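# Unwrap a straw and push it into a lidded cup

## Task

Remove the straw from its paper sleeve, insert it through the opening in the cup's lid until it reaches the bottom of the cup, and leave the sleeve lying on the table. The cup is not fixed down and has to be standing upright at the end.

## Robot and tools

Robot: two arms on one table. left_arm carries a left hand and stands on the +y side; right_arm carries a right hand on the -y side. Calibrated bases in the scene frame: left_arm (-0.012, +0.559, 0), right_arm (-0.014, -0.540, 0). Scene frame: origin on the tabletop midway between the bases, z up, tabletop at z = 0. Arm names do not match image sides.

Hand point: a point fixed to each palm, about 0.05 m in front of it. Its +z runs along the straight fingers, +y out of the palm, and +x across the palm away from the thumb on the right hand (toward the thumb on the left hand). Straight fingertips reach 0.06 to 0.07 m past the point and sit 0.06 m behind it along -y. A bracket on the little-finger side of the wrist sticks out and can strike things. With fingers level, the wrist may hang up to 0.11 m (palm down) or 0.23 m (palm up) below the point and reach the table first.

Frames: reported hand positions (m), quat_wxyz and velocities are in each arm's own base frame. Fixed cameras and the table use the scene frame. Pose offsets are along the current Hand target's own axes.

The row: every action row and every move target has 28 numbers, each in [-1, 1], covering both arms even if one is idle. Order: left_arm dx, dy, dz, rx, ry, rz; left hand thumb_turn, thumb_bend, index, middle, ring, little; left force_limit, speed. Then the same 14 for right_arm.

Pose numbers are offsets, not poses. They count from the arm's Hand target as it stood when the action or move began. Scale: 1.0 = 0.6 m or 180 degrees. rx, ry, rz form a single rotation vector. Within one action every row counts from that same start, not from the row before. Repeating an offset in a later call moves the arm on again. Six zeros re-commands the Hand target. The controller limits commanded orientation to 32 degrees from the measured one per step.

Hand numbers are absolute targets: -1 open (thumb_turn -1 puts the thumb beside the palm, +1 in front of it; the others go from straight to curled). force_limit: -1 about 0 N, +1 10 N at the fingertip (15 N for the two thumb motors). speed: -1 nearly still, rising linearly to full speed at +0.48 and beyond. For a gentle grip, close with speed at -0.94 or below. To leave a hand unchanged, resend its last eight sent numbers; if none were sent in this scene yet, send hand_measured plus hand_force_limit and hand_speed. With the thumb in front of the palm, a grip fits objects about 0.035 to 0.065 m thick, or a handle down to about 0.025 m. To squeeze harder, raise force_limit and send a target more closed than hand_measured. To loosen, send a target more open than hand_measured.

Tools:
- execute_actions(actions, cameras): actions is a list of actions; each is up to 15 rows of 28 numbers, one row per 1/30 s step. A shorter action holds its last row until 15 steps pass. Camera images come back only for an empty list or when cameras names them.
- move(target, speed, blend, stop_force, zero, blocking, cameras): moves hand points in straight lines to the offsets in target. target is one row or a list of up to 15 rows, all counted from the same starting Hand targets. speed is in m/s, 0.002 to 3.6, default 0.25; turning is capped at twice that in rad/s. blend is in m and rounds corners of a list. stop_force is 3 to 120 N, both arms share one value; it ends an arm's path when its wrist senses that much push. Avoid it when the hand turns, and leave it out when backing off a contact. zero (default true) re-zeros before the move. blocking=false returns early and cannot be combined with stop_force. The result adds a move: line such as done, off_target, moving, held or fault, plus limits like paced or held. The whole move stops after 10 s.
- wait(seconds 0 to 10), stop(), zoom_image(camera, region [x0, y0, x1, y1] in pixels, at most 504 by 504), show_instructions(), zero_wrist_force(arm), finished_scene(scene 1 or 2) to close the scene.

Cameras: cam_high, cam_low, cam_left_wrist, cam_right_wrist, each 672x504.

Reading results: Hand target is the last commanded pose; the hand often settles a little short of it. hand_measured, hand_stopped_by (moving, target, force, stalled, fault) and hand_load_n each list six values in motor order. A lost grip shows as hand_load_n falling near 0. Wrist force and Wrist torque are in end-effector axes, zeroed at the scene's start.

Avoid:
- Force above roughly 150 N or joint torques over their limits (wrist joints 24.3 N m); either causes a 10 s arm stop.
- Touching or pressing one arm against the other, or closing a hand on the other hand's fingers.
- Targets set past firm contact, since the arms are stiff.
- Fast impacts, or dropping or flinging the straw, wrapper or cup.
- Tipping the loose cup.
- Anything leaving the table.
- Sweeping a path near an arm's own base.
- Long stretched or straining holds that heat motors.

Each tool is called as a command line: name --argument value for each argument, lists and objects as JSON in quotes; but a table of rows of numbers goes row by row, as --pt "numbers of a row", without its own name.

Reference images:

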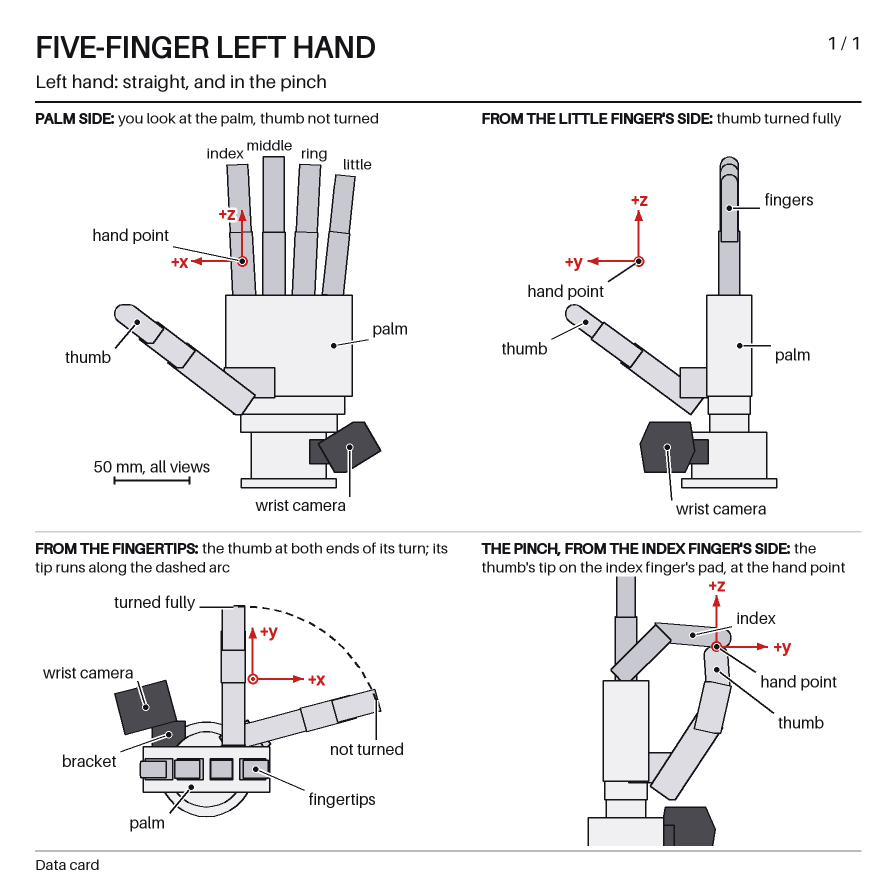

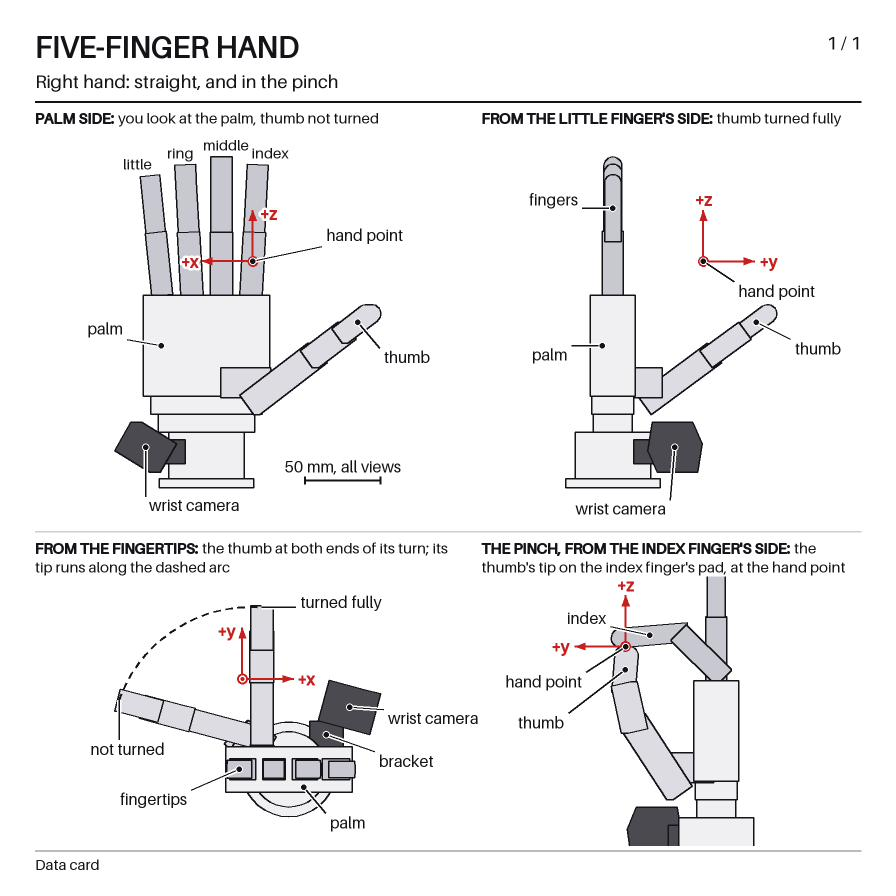

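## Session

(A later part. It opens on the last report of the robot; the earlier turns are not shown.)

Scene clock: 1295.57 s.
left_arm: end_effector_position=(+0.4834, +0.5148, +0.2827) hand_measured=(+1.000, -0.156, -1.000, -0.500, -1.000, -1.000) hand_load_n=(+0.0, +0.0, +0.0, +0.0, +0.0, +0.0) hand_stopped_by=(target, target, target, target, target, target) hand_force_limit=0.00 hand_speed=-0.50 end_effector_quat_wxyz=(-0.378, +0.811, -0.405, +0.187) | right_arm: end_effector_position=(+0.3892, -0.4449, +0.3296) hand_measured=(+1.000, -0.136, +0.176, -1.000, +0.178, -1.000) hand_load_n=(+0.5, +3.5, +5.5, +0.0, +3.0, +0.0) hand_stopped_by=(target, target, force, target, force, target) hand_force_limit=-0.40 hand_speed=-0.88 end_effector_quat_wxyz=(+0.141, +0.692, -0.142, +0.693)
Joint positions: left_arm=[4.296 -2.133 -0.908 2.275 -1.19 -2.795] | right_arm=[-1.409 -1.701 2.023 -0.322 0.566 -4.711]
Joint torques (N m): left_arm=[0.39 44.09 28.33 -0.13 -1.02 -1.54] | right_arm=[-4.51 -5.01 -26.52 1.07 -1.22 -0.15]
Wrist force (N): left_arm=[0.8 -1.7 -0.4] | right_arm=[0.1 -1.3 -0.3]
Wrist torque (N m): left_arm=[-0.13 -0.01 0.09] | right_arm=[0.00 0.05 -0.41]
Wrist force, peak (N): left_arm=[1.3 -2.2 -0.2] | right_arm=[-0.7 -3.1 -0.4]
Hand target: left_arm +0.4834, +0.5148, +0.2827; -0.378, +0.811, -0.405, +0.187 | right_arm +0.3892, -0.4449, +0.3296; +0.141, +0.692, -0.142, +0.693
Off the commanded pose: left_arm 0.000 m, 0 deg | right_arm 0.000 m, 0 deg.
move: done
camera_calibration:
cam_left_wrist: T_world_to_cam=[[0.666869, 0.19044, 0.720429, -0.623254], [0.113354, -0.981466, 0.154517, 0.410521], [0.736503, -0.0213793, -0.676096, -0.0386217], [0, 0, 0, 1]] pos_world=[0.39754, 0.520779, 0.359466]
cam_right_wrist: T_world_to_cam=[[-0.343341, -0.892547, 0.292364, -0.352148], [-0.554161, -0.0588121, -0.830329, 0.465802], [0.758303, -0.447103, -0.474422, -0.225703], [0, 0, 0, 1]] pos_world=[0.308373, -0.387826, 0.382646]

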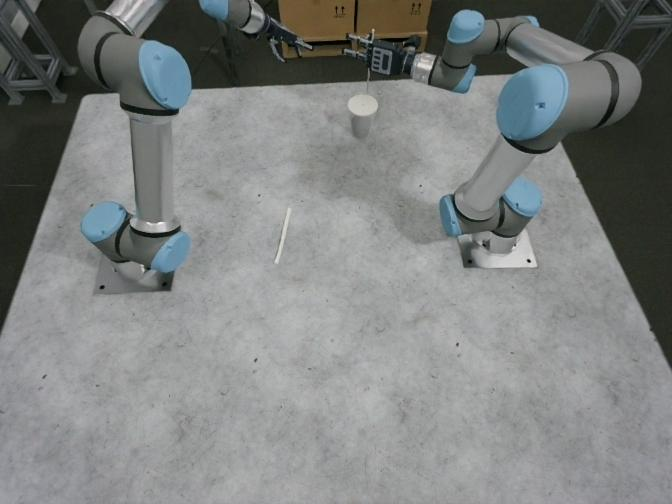

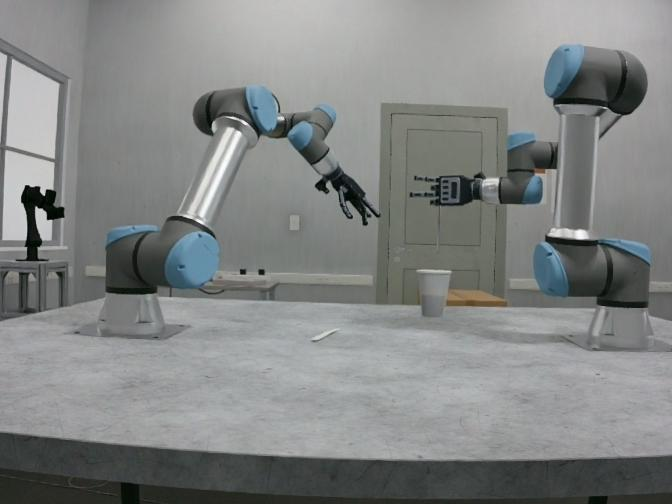

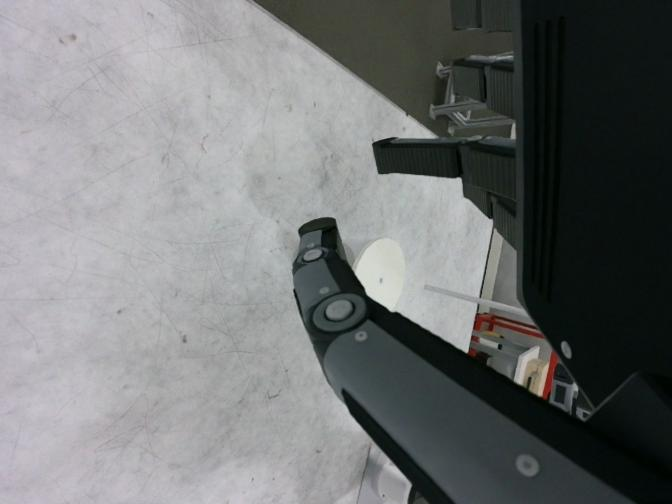

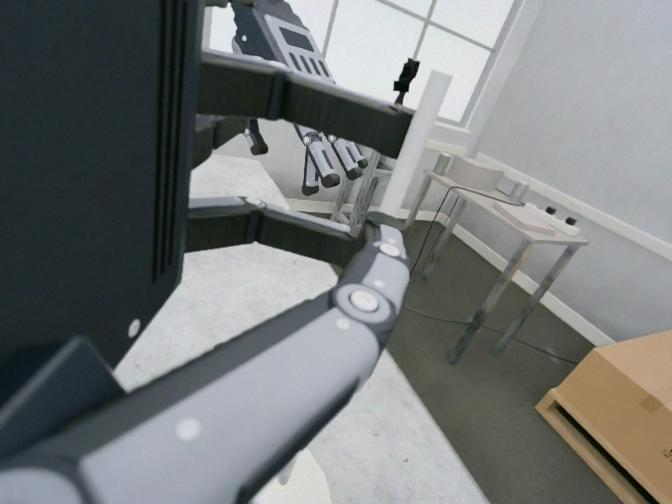

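move --target '[0,0,0,0,0,0,1,-0.155,-1,-0.5,-1,-1,0.0,-0.5,-0.0583,-0.0142,0.0133,0,0,0,1,-0.135,0.5,-1,0.5,-1,-0.4,-0.88]' --speed 0.06 --cameras '["cam_high","cam_low","cam_left_wrist","cam_right_wrist"]'

zoom_image --camera "cam_left_wrist" --region '[330, 220, 480, 340]'

zoom_image --camera "cam_low" --region '[390, 210, 480, 330]'

zoom_image --camera "cam_high" --region '[330, 60, 410, 140]'

Scene clock: 1331.67 s.
left_arm: end_effector_position=(+0.4834, +0.5148, +0.2827) hand_measured=(+1.000, -0.156, -1.000, -0.500, -1.000, -1.000) hand_load_n=(+0.0, +0.0, -0.5, -0.5, +0.0, +0.0) hand_stopped_by=(target, target, target, target, target, target) hand_force_limit=0.00 hand_speed=-0.50 end_effector_quat_wxyz=(-0.378, +0.811, -0.405, +0.187) | right_arm: end_effector_position=(+0.3999, -0.4402, +0.2945) hand_measured=(+1.000, -0.136, +0.176, -1.000, +0.178, -1.000) hand_load_n=(+0.5, +3.5, +5.5, +0.0, +3.0, +0.0) hand_stopped_by=(target, target, force, target, force, target) hand_force_limit=-0.40 hand_speed=-0.88 end_effector_quat_wxyz=(+0.141, +0.693, -0.142, +0.693)
Joint positions: left_arm=[4.296 -2.133 -0.908 2.275 -1.19 -2.795] | right_arm=[-1.373 -1.662 2.085 -0.423 0.602 -4.711]
Joint torques (N m): left_arm=[-2.52 43.58 31.11 0.28 -2.01 -1.19] | right_arm=[-7.02 -25.98 -26.07 1.7 -1.38 1.94]
Wrist force (N): left_arm=[1.0 -2.2 -0.1] | right_arm=[0.3 -0.9 -0.3]
Wrist torque (N m): left_arm=[-0.21 -0.03 0.13] | right_arm=[0.06 0.03 -0.37]
Wrist force, peak (N): left_arm=[1.1 -2.3 -0.3] | right_arm=[0.0 -1.3 -0.2]
Hand target: left_arm +0.4834, +0.5148, +0.2827; -0.378, +0.811, -0.405, +0.187 | right_arm +0.3999, -0.4402, +0.2946; +0.141, +0.692, -0.142, +0.693
Off the commanded pose: left_arm 0.000 m, 0 deg | right_arm 0.000 m, 0 deg.
move: done
camera_calibration:
cam_left_wrist: T_world_to_cam=[[0.666747, 0.190568, 0.720509, -0.623372], [0.113718, -0.98145, 0.154352, 0.410411], [0.736558, -0.020979, -0.676049, -0.0388009], [0, 0, 0, 1]] pos_world=[0.39754, 0.520778, 0.359566]
cam_right_wrist: T_world_to_cam=[[-0.343301, -0.892605, 0.292234, -0.334036], [-0.554189, -0.0586976, -0.830319, 0.442995], [0.7583, -0.447002, -0.474521, -0.248246], [0, 0, 0, 1]] pos_world=[0.319073, -0.383125, 0.347646]

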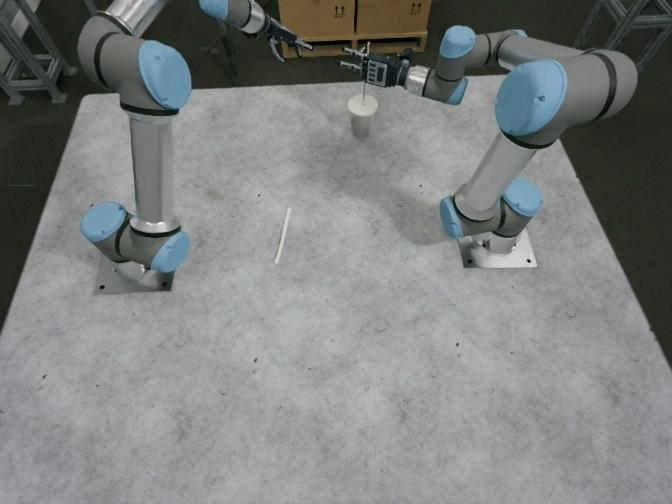

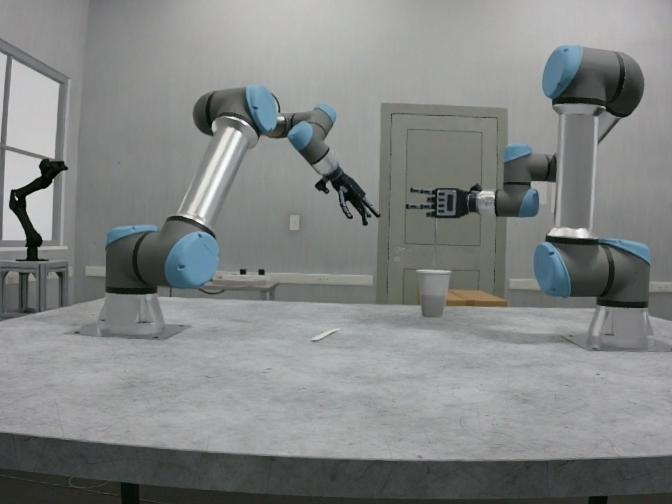

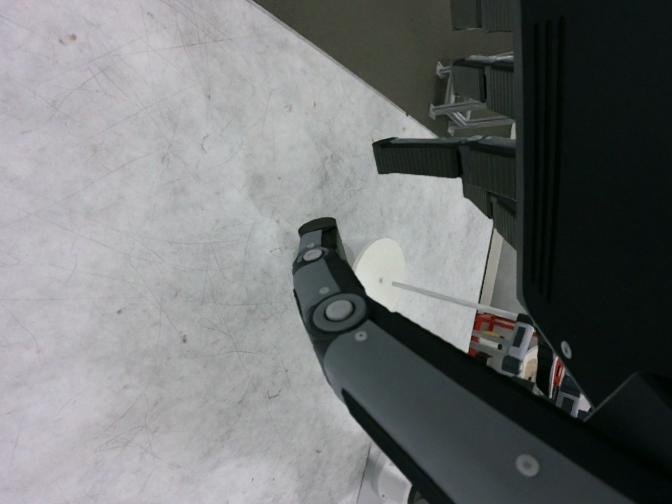

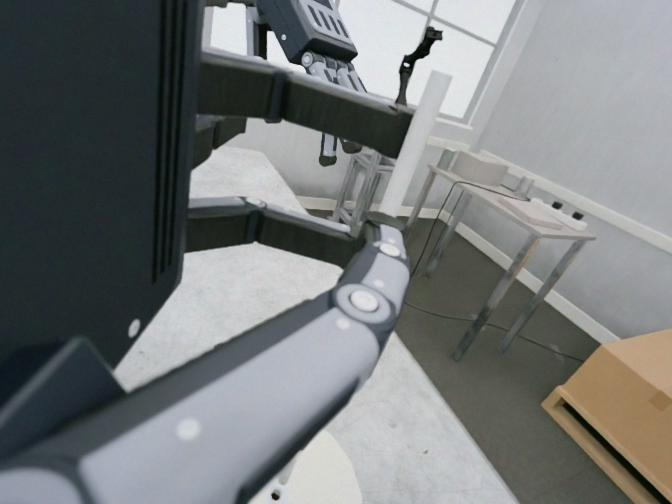

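Scaled by 3.360.

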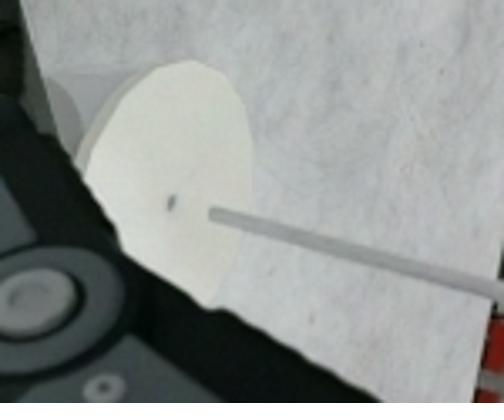

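Scaled by 4.200.

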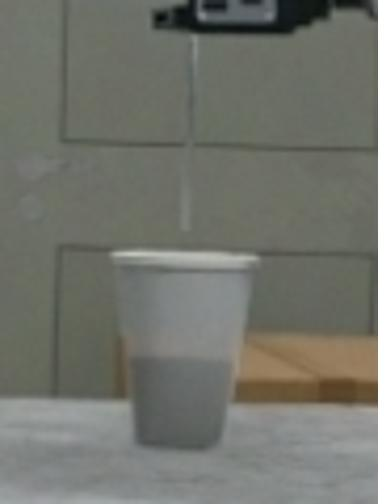

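Scaled by 6.300.

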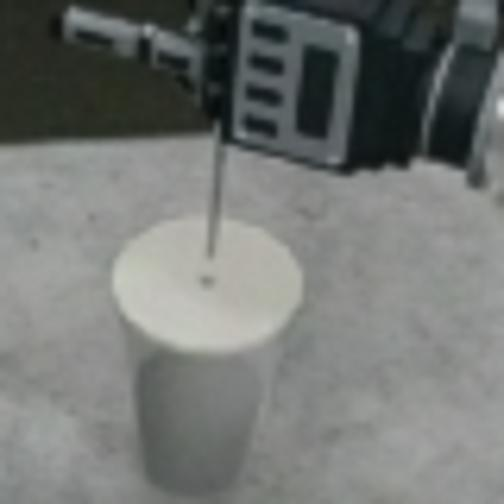

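zoom_image --camera "cam_right_wrist" --region '[220, 424, 340, 504]'

zoom_image --camera "cam_left_wrist" --region '[360, 260, 420, 310]'

zoom_image --camera "cam_low" --region '[410, 240, 460, 290]'

Scaled by 4.200.

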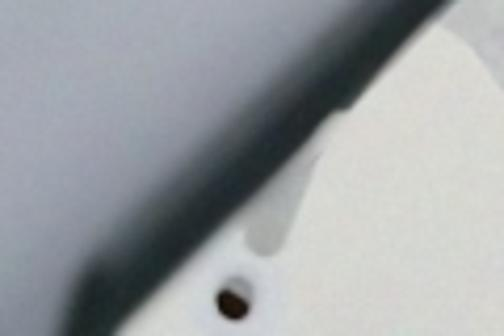

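Scaled by 8.400.

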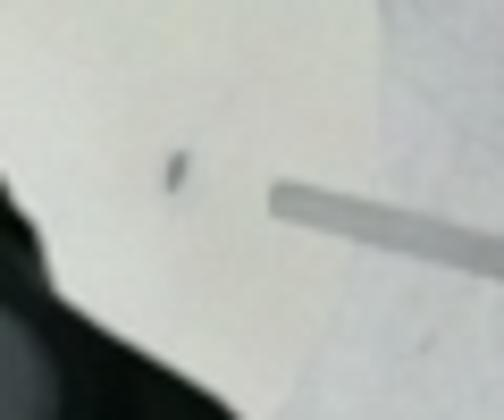

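Scaled by 10.080.

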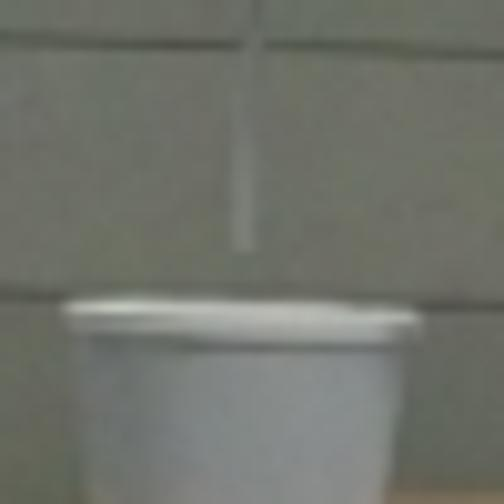

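move --target '[0,0,0,0,0,0,1,-0.155,-1,-0.5,-1,-1,0.0,-0.5,-0.05,0,0,0,0,0,1,-0.135,0.5,-1,0.5,-1,-0.4,-0.88]' --speed 0.012 --stop_force 3 --cameras '["all"]'

Scene clock: 1368.87 s.
left_arm: end_effector_position=(+0.4834, +0.5148, +0.2827) hand_measured=(+1.000, -0.156, -1.000, -0.500, -1.000, -1.000) hand_load_n=(+0.0, +0.0, +0.0, +0.0, +0.0, +0.0) hand_stopped_by=(target, target, target, target, target, target) hand_force_limit=0.00 hand_speed=-0.50 end_effector_quat_wxyz=(-0.378, +0.811, -0.405, +0.187) | right_arm: end_effector_position=(+0.3999, -0.4402, +0.2722) hand_measured=(+1.000, -0.136, +0.176, -1.000, +0.178, -1.000) hand_load_n=(+1.0, +3.5, +5.5, +0.0, +2.0, +0.0) hand_stopped_by=(target, target, force, target, force, target) hand_force_limit=-0.40 hand_speed=-0.88 end_effector_quat_wxyz=(+0.141, +0.692, -0.142, +0.693)
Joint positions: left_arm=[4.296 -2.133 -0.908 2.275 -1.19 -2.795] | right_arm=[-1.373 -1.635 2.124 -0.489 0.602 -4.711]
Joint torques (N m): left_arm=[0.3 38.3 28.89 -1.58 0.54 0.5] | right_arm=[4.97 -27.87 -27.04 -1.53 1.39 -0.4]
Wrist force (N): left_arm=[0.9 -1.7 -0.5] | right_arm=[-2.4 -1.0 -0.2]
Wrist torque (N m): left_arm=[-0.11 -0.02 0.10] | right_arm=[0.06 -0.02 -0.32]
Wrist force, peak (N): left_arm=[1.1 -2.3 -0.3] | right_arm=[3.4 -1.1 -0.2]
Hand target: left_arm +0.4834, +0.5148, +0.2827; -0.378, +0.811, -0.405, +0.187 | right_arm +0.3999, -0.4402, +0.2722; +0.141, +0.692, -0.142, +0.693 (not the last commanded pose)
Off the commanded pose: left_arm 0.000 m, 0 deg | right_arm 0.008 m, 0 deg.
move: contact (right_arm)
camera_calibration:
cam_left_wrist: T_world_to_cam=[[0.666747, 0.190568, 0.720509, -0.623372], [0.113718, -0.98145, 0.154352, 0.410411], [0.736558, -0.020979, -0.676049, -0.0388009], [0, 0, 0, 1]] pos_world=[0.39754, 0.520778, 0.359566]
cam_right_wrist: T_world_to_cam=[[-0.343341, -0.892547, 0.292364, -0.327497], [-0.554161, -0.0588121, -0.830329, 0.424347], [0.758303, -0.447103, -0.474422, -0.258947], [0, 0, 0, 1]] pos_world=[0.319073, -0.383126, 0.325246]

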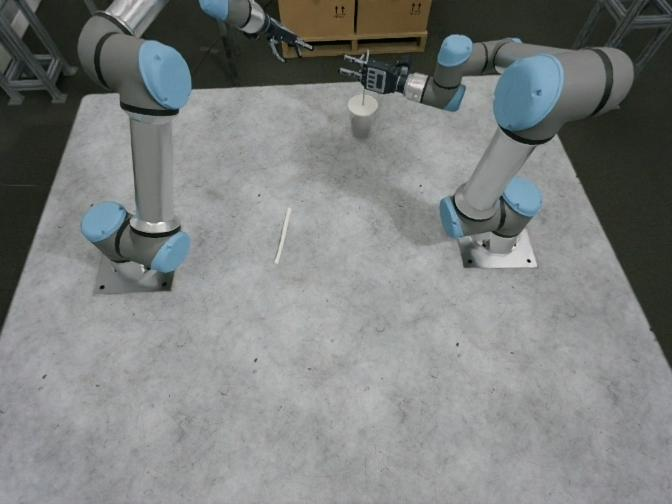

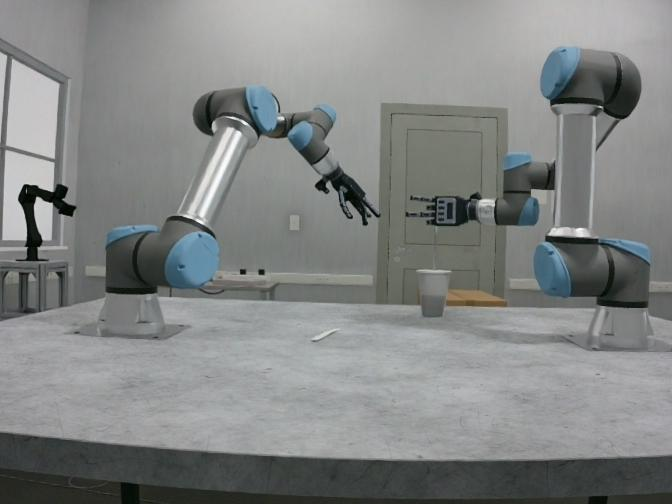

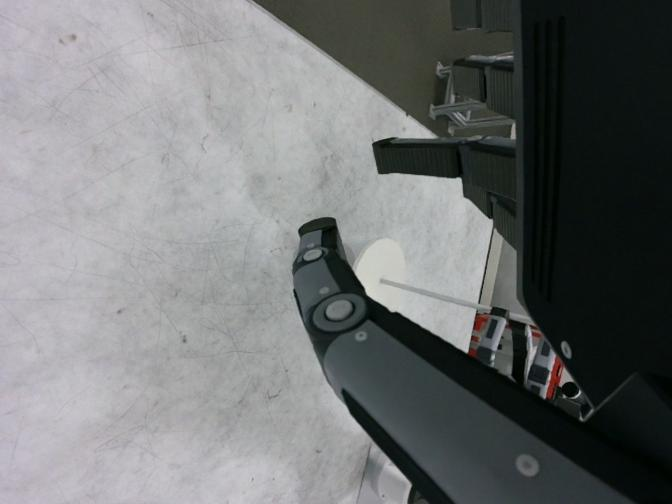

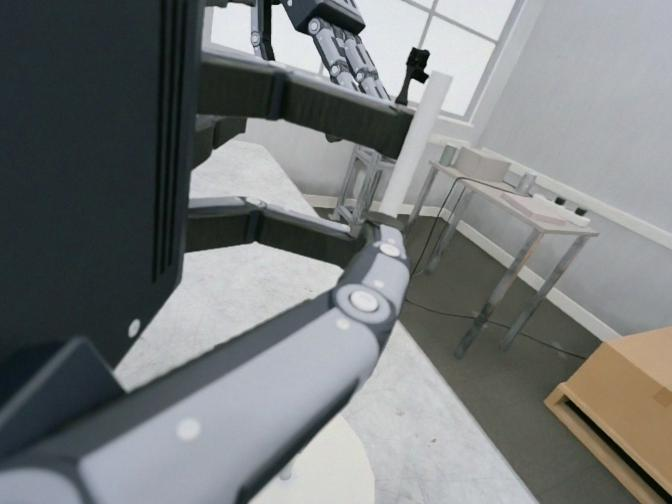

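zoom_image --camera "cam_left_wrist" --region '[350, 240, 420, 300]'

zoom_image --camera "cam_right_wrist" --region '[230, 424, 350, 504]'

zoom_image --camera "cam_low" --region '[400, 250, 470, 300]'

zoom_image --camera "cam_high" --region '[335, 70, 395, 115]'

Scaled by 7.200.

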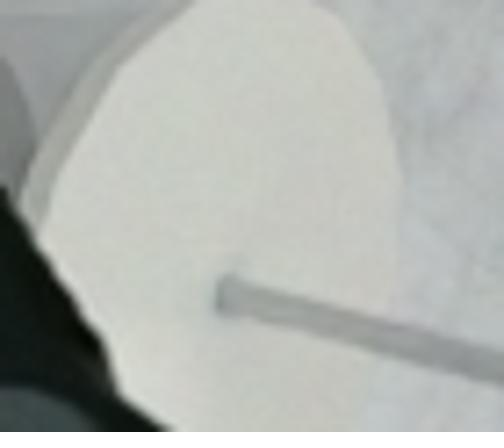

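Scaled by 4.200.

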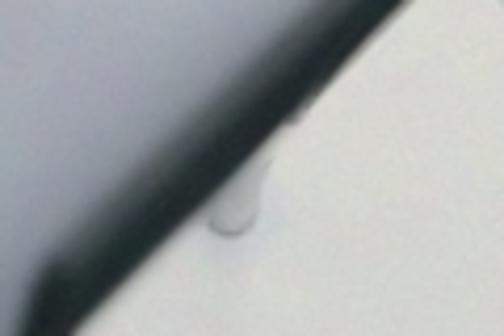

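Scaled by 7.200.

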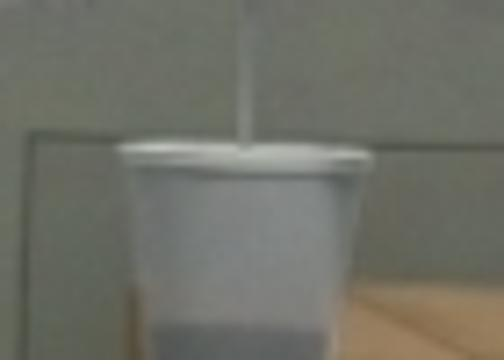

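Scaled by 8.400.

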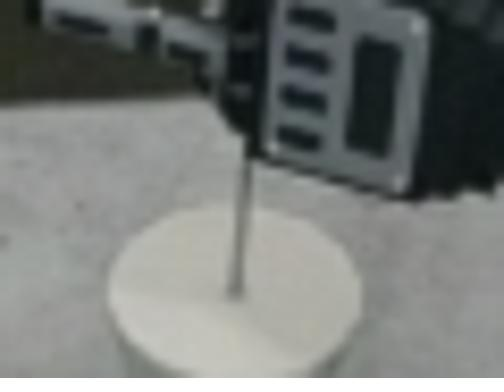

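zoom_image --camera "cam_left_wrist" --region '[370, 270, 398, 294]'

zoom_image --camera "cam_right_wrist" --region '[270, 454, 310, 494]'

zoom_image --camera "cam_high" --region '[350, 90, 376, 116]'

Scaled by 18.000.

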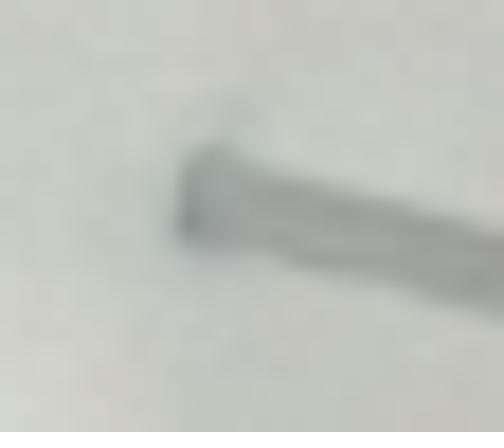

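Scaled by 12.600.

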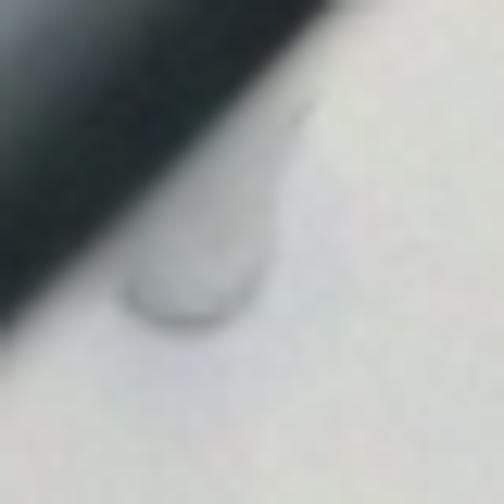

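Scaled by 19.385.

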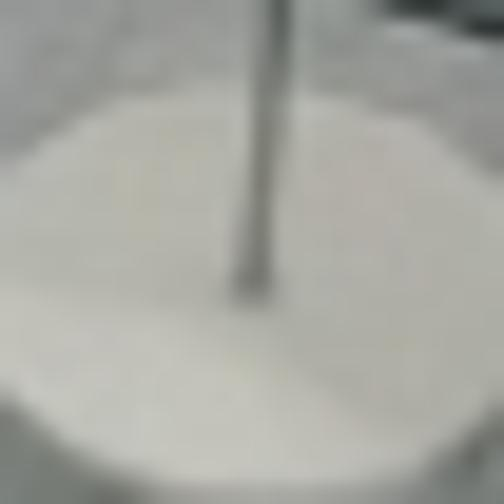

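move --target '[0,0,0,0,0,0,1,-0.155,-1,-0.5,-1,-1,0.0,-0.5,-0.02,0,0,0,0,0,1,-0.135,0.5,-1,0.5,-1,-0.4,-0.88]' --speed 0.008 --stop_force 3 --cameras '["cam_left_wrist","cam_right_wrist","cam_high","cam_low"]'

zoom_image --camera "cam_left_wrist" --region '[364, 266, 404, 300]'

zoom_image --camera "cam_right_wrist" --region '[260, 444, 320, 504]'

zoom_image --camera "cam_low" --region '[405, 220, 465, 280]'

Scene clock: 1410.87 s.
left_arm: end_effector_position=(+0.4834, +0.5148, +0.2827) hand_measured=(+1.000, -0.156, -1.000, -0.500, -1.000, -1.000) hand_load_n=(+0.0, +0.0, +0.0, +0.0, +0.5, +0.0) hand_stopped_by=(target, target, target, target, target, target) hand_force_limit=0.00 hand_speed=-0.50 end_effector_quat_wxyz=(-0.378, +0.811, -0.405, +0.187) | right_arm: end_effector_position=(+0.3999, -0.4402, +0.2719) hand_measured=(+1.000, -0.136, +0.176, -1.000, +0.178, -1.000) hand_load_n=(+0.5, +3.5, +5.5, +0.0, +2.0, +0.0) hand_stopped_by=(target, target, force, target, force, target) hand_force_limit=-0.40 hand_speed=-0.88 end_effector_quat_wxyz=(+0.142, +0.692, -0.142, +0.693)
Joint positions: left_arm=[4.296 -2.133 -0.908 2.275 -1.19 -2.795] | right_arm=[-1.373 -1.635 2.124 -0.491 0.602 -4.711]
Joint torques (N m): left_arm=[1.46 37.33 28.01 -1.25 1.93 1.3] | right_arm=[2.74 -27.71 -26.3 1.14 1.16 0.16]
Wrist force (N): left_arm=[0.9 -2.0 -0.1] | right_arm=[-1.2 -0.9 -0.2]
Wrist torque (N m): left_arm=[-0.18 -0.02 0.12] | right_arm=[0.09 0.00 -0.32]
Wrist force, peak (N): left_arm=[1.1 -2.3 -0.3] | right_arm=[3.2 -1.1 -0.1]
Hand target: left_arm +0.4834, +0.5148, +0.2827; -0.378, +0.811, -0.405, +0.187 | right_arm +0.3999, -0.4402, +0.2719; +0.142, +0.692, -0.142, +0.693 (not the last commanded pose)
Off the commanded pose: left_arm 0.000 m, 0 deg | right_arm 0.012 m, 0 deg.
move: contact (right_arm)
camera_calibration:
cam_left_wrist: T_world_to_cam=[[0.666747, 0.190568, 0.720509, -0.623372], [0.113718, -0.98145, 0.154352, 0.410411], [0.736558, -0.020979, -0.676049, -0.0388009], [0, 0, 0, 1]] pos_world=[0.39754, 0.520778, 0.359566]
cam_right_wrist: T_world_to_cam=[[-0.343381, -0.892364, 0.292875, -0.327495], [-0.554125, -0.0592851, -0.83032, 0.423901], [0.75831, -0.447406, -0.474124, -0.259306], [0, 0, 0, 1]] pos_world=[0.319073, -0.383128, 0.324945]

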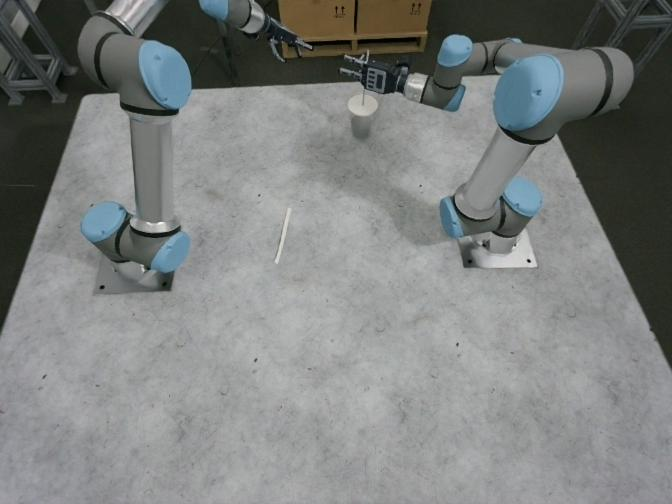

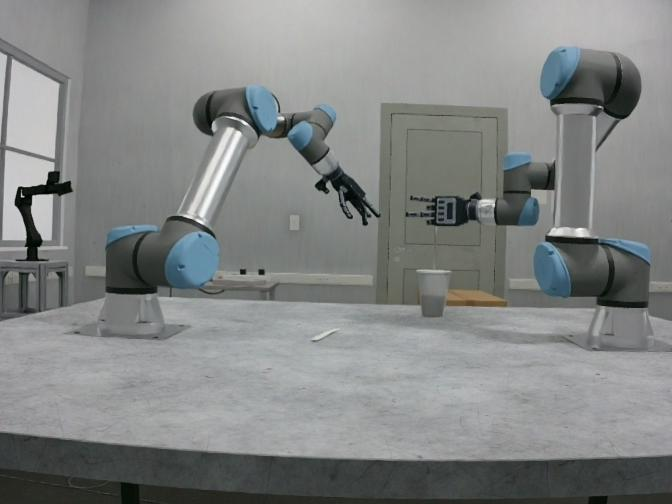

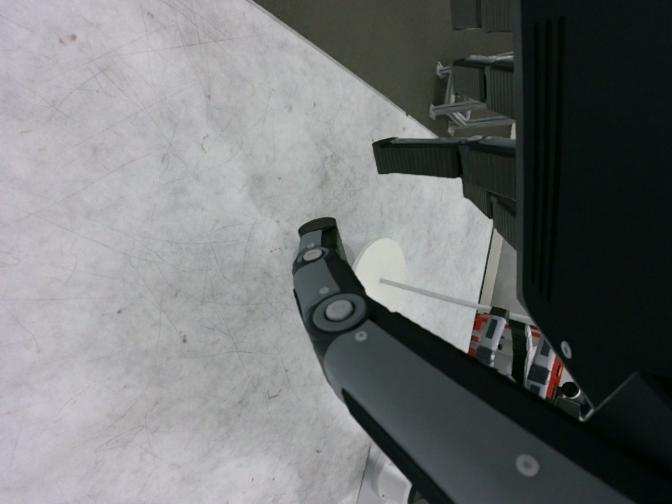

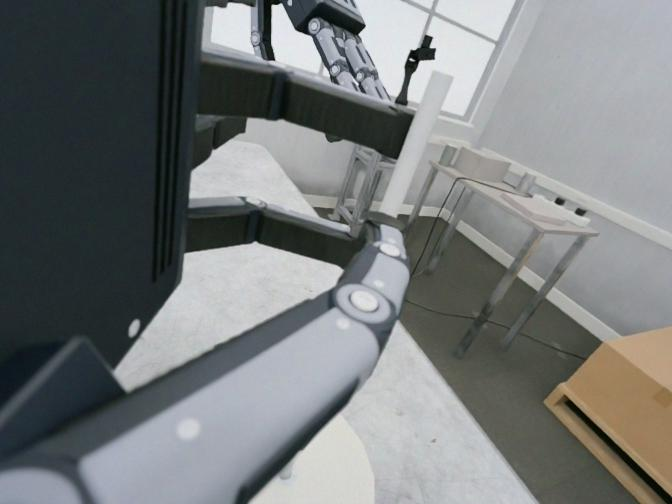

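Scaled by 12.600.

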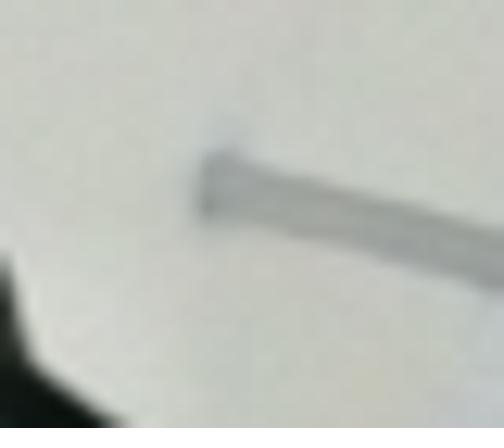

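Scaled by 8.400.

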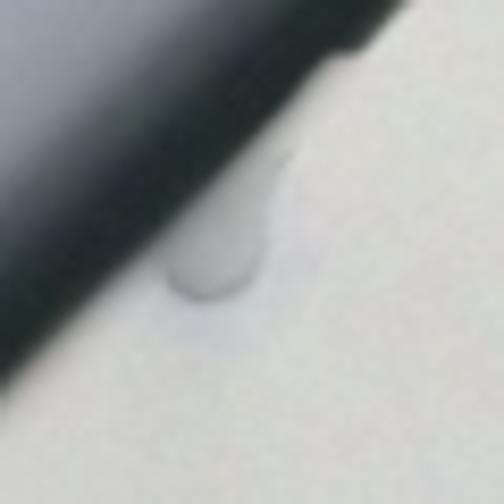

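Scaled by 8.400.

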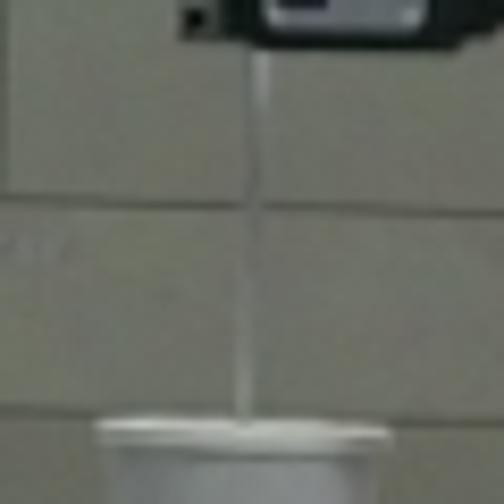

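move --target '[0,0,0,0,0,0,1,-0.155,-1,-0.5,-1,-1,0.0,-0.5,0.01,0,0,0,0,0,1,-0.135,0.5,-1,0.5,-1,-0.4,-0.88]' --speed 0.03 --cameras '["cam_left_wrist","cam_right_wrist","cam_low"]'

zoom_image --camera "cam_left_wrist" --region '[364, 266, 404, 300]'

zoom_image --camera "cam_right_wrist" --region '[260, 444, 320, 504]'

zoom_image --camera "cam_low" --region '[405, 220, 465, 280]'

Scene clock: 1432.97 s.
left_arm: end_effector_position=(+0.4834, +0.5148, +0.2827) hand_measured=(+1.000, -0.156, -1.000, -0.500, -1.000, -1.000) hand_load_n=(+0.0, +0.0, -0.5, +0.0, +0.0, +0.0) hand_stopped_by=(target, target, target, target, target, target) hand_force_limit=0.00 hand_speed=-0.50 end_effector_quat_wxyz=(-0.378, +0.811, -0.405, +0.187) | right_arm: end_effector_position=(+0.3999, -0.4402, +0.2780) hand_measured=(+1.000, -0.136, +0.176, -1.000, +0.178, -1.000) hand_load_n=(+2.0, +3.0, +4.0, +0.0, +3.0, +0.0) hand_stopped_by=(target, target, force, target, force, target) hand_force_limit=-0.40 hand_speed=-0.88 end_effector_quat_wxyz=(+0.142, +0.692, -0.142, +0.693)
Joint positions: left_arm=[4.296 -2.133 -0.908 2.275 -1.19 -2.795] | right_arm=[-1.373 -1.643 2.114 -0.473 0.602 -4.711]
Joint torques (N m): left_arm=[3.56 38.69 29.5 -1.51 2.09 1.24] | right_arm=[-0.42 -13.49 -13.91 -2.29 0.18 1.19]
Wrist force (N): left_arm=[1.0 -1.9 -0.4] | right_arm=[0.4 -1.0 -0.2]
Wrist torque (N m): left_arm=[-0.16 -0.03 0.12] | right_arm=[0.04 -0.01 -0.35]
Wrist force, peak (N): left_arm=[0.7 -2.5 -0.3] | right_arm=[-2.8 -0.9 -0.6]
Hand target: left_arm +0.4834, +0.5148, +0.2827; -0.378, +0.811, -0.405, +0.187 | right_arm +0.3999, -0.4402, +0.2779; +0.142, +0.692, -0.142, +0.693
Off the commanded pose: left_arm 0.000 m, 0 deg | right_arm 0.000 m, 0 deg.
move: done
camera_calibration:
cam_left_wrist: T_world_to_cam=[[0.666747, 0.190568, 0.720509, -0.623372], [0.113718, -0.98145, 0.154352, 0.410411], [0.736558, -0.020979, -0.676049, -0.0388009], [0, 0, 0, 1]] pos_world=[0.39754, 0.520778, 0.359566]
cam_right_wrist: T_world_to_cam=[[-0.343397, -0.892366, 0.292852, -0.329298], [-0.554116, -0.05926, -0.830328, 0.429059], [0.75831, -0.447406, -0.474124, -0.256366], [0, 0, 0, 1]] pos_world=[0.319073, -0.383128, 0.331145]
Images, in order (width x height): cam_low 672x504, cam_left_wrist 672x504, cam_right_wrist 672x504.

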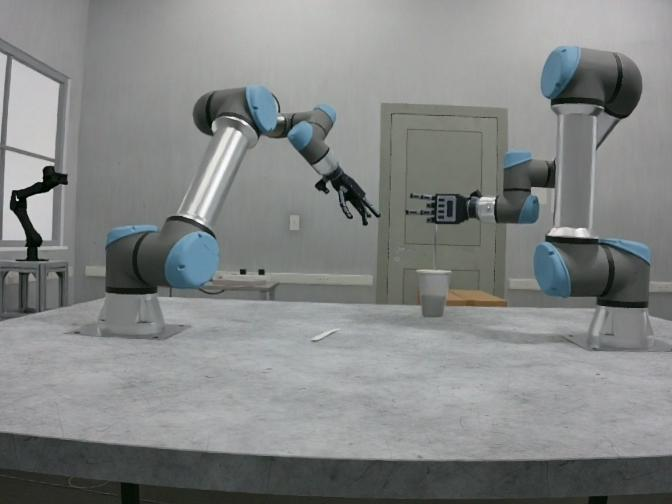

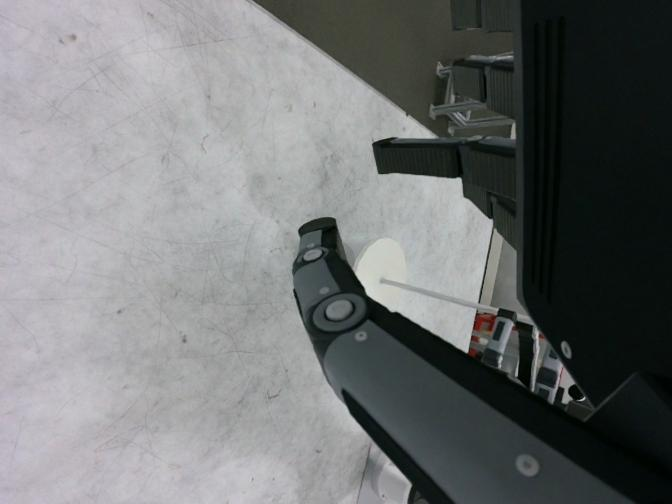

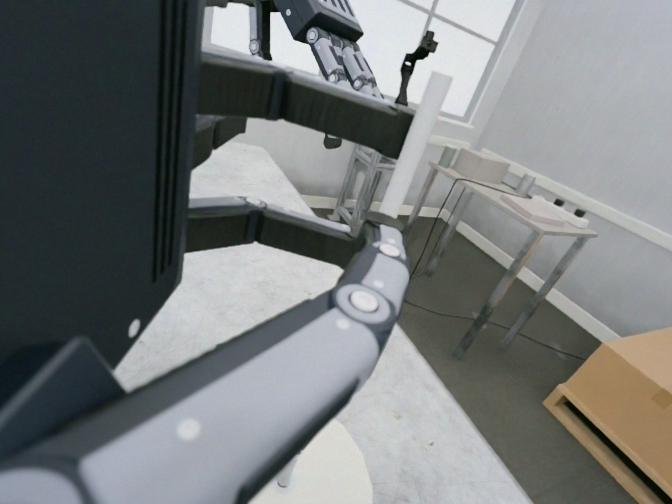

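Scaled by 12.600.

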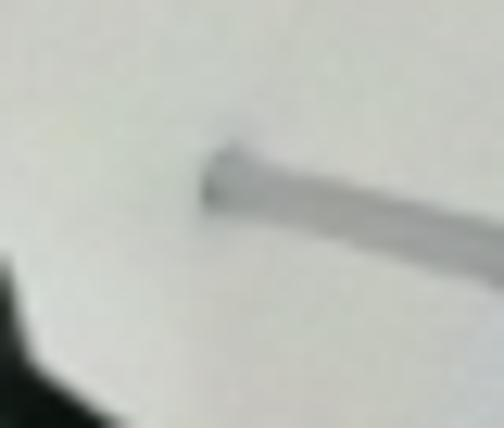

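Scaled by 8.400.

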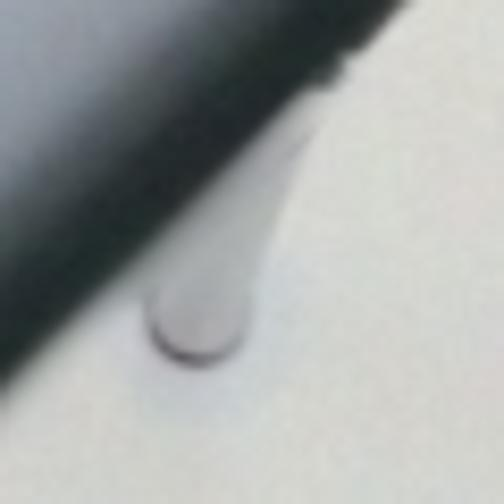

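Scaled by 8.400.

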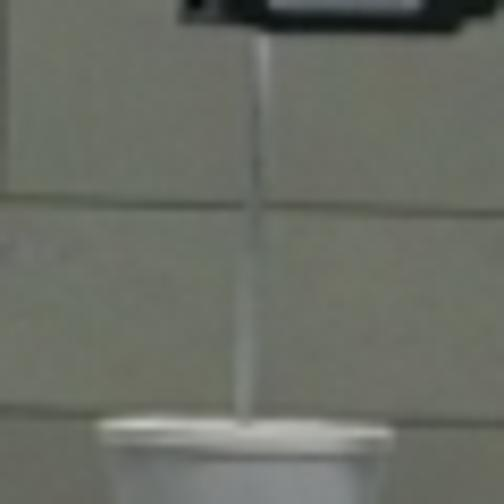

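zoom_image --camera "cam_left_wrist" --region '[370, 270, 398, 294]'

zoom_image --camera "cam_low" --region '[424, 252, 448, 276]'

zoom_image --camera "cam_right_wrist" --region '[350, 60, 470, 260]'

Scaled by 18.000.

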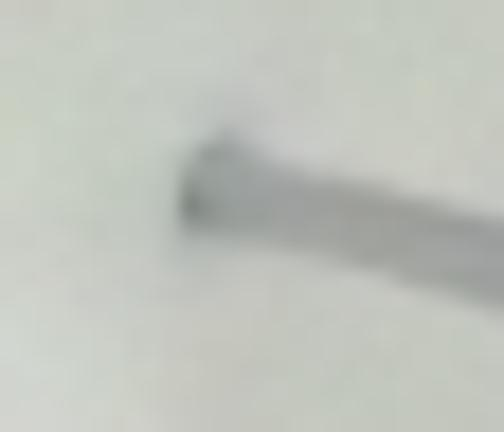

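Scaled by 21.000.

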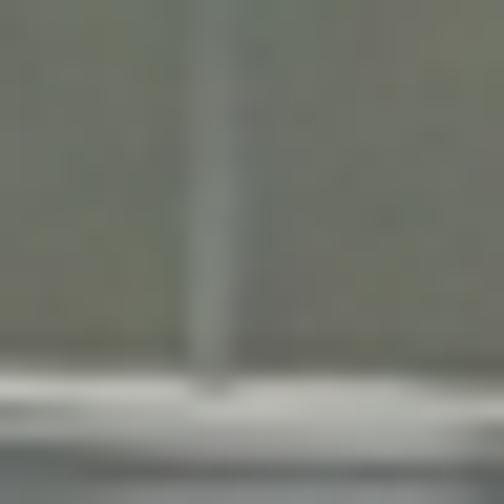

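Scaled by 2.520.

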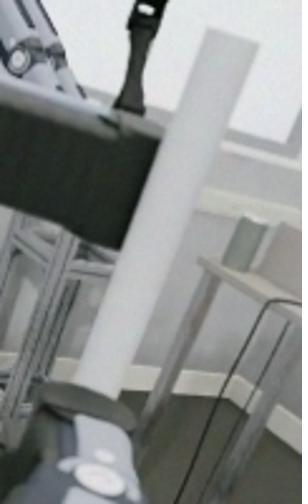

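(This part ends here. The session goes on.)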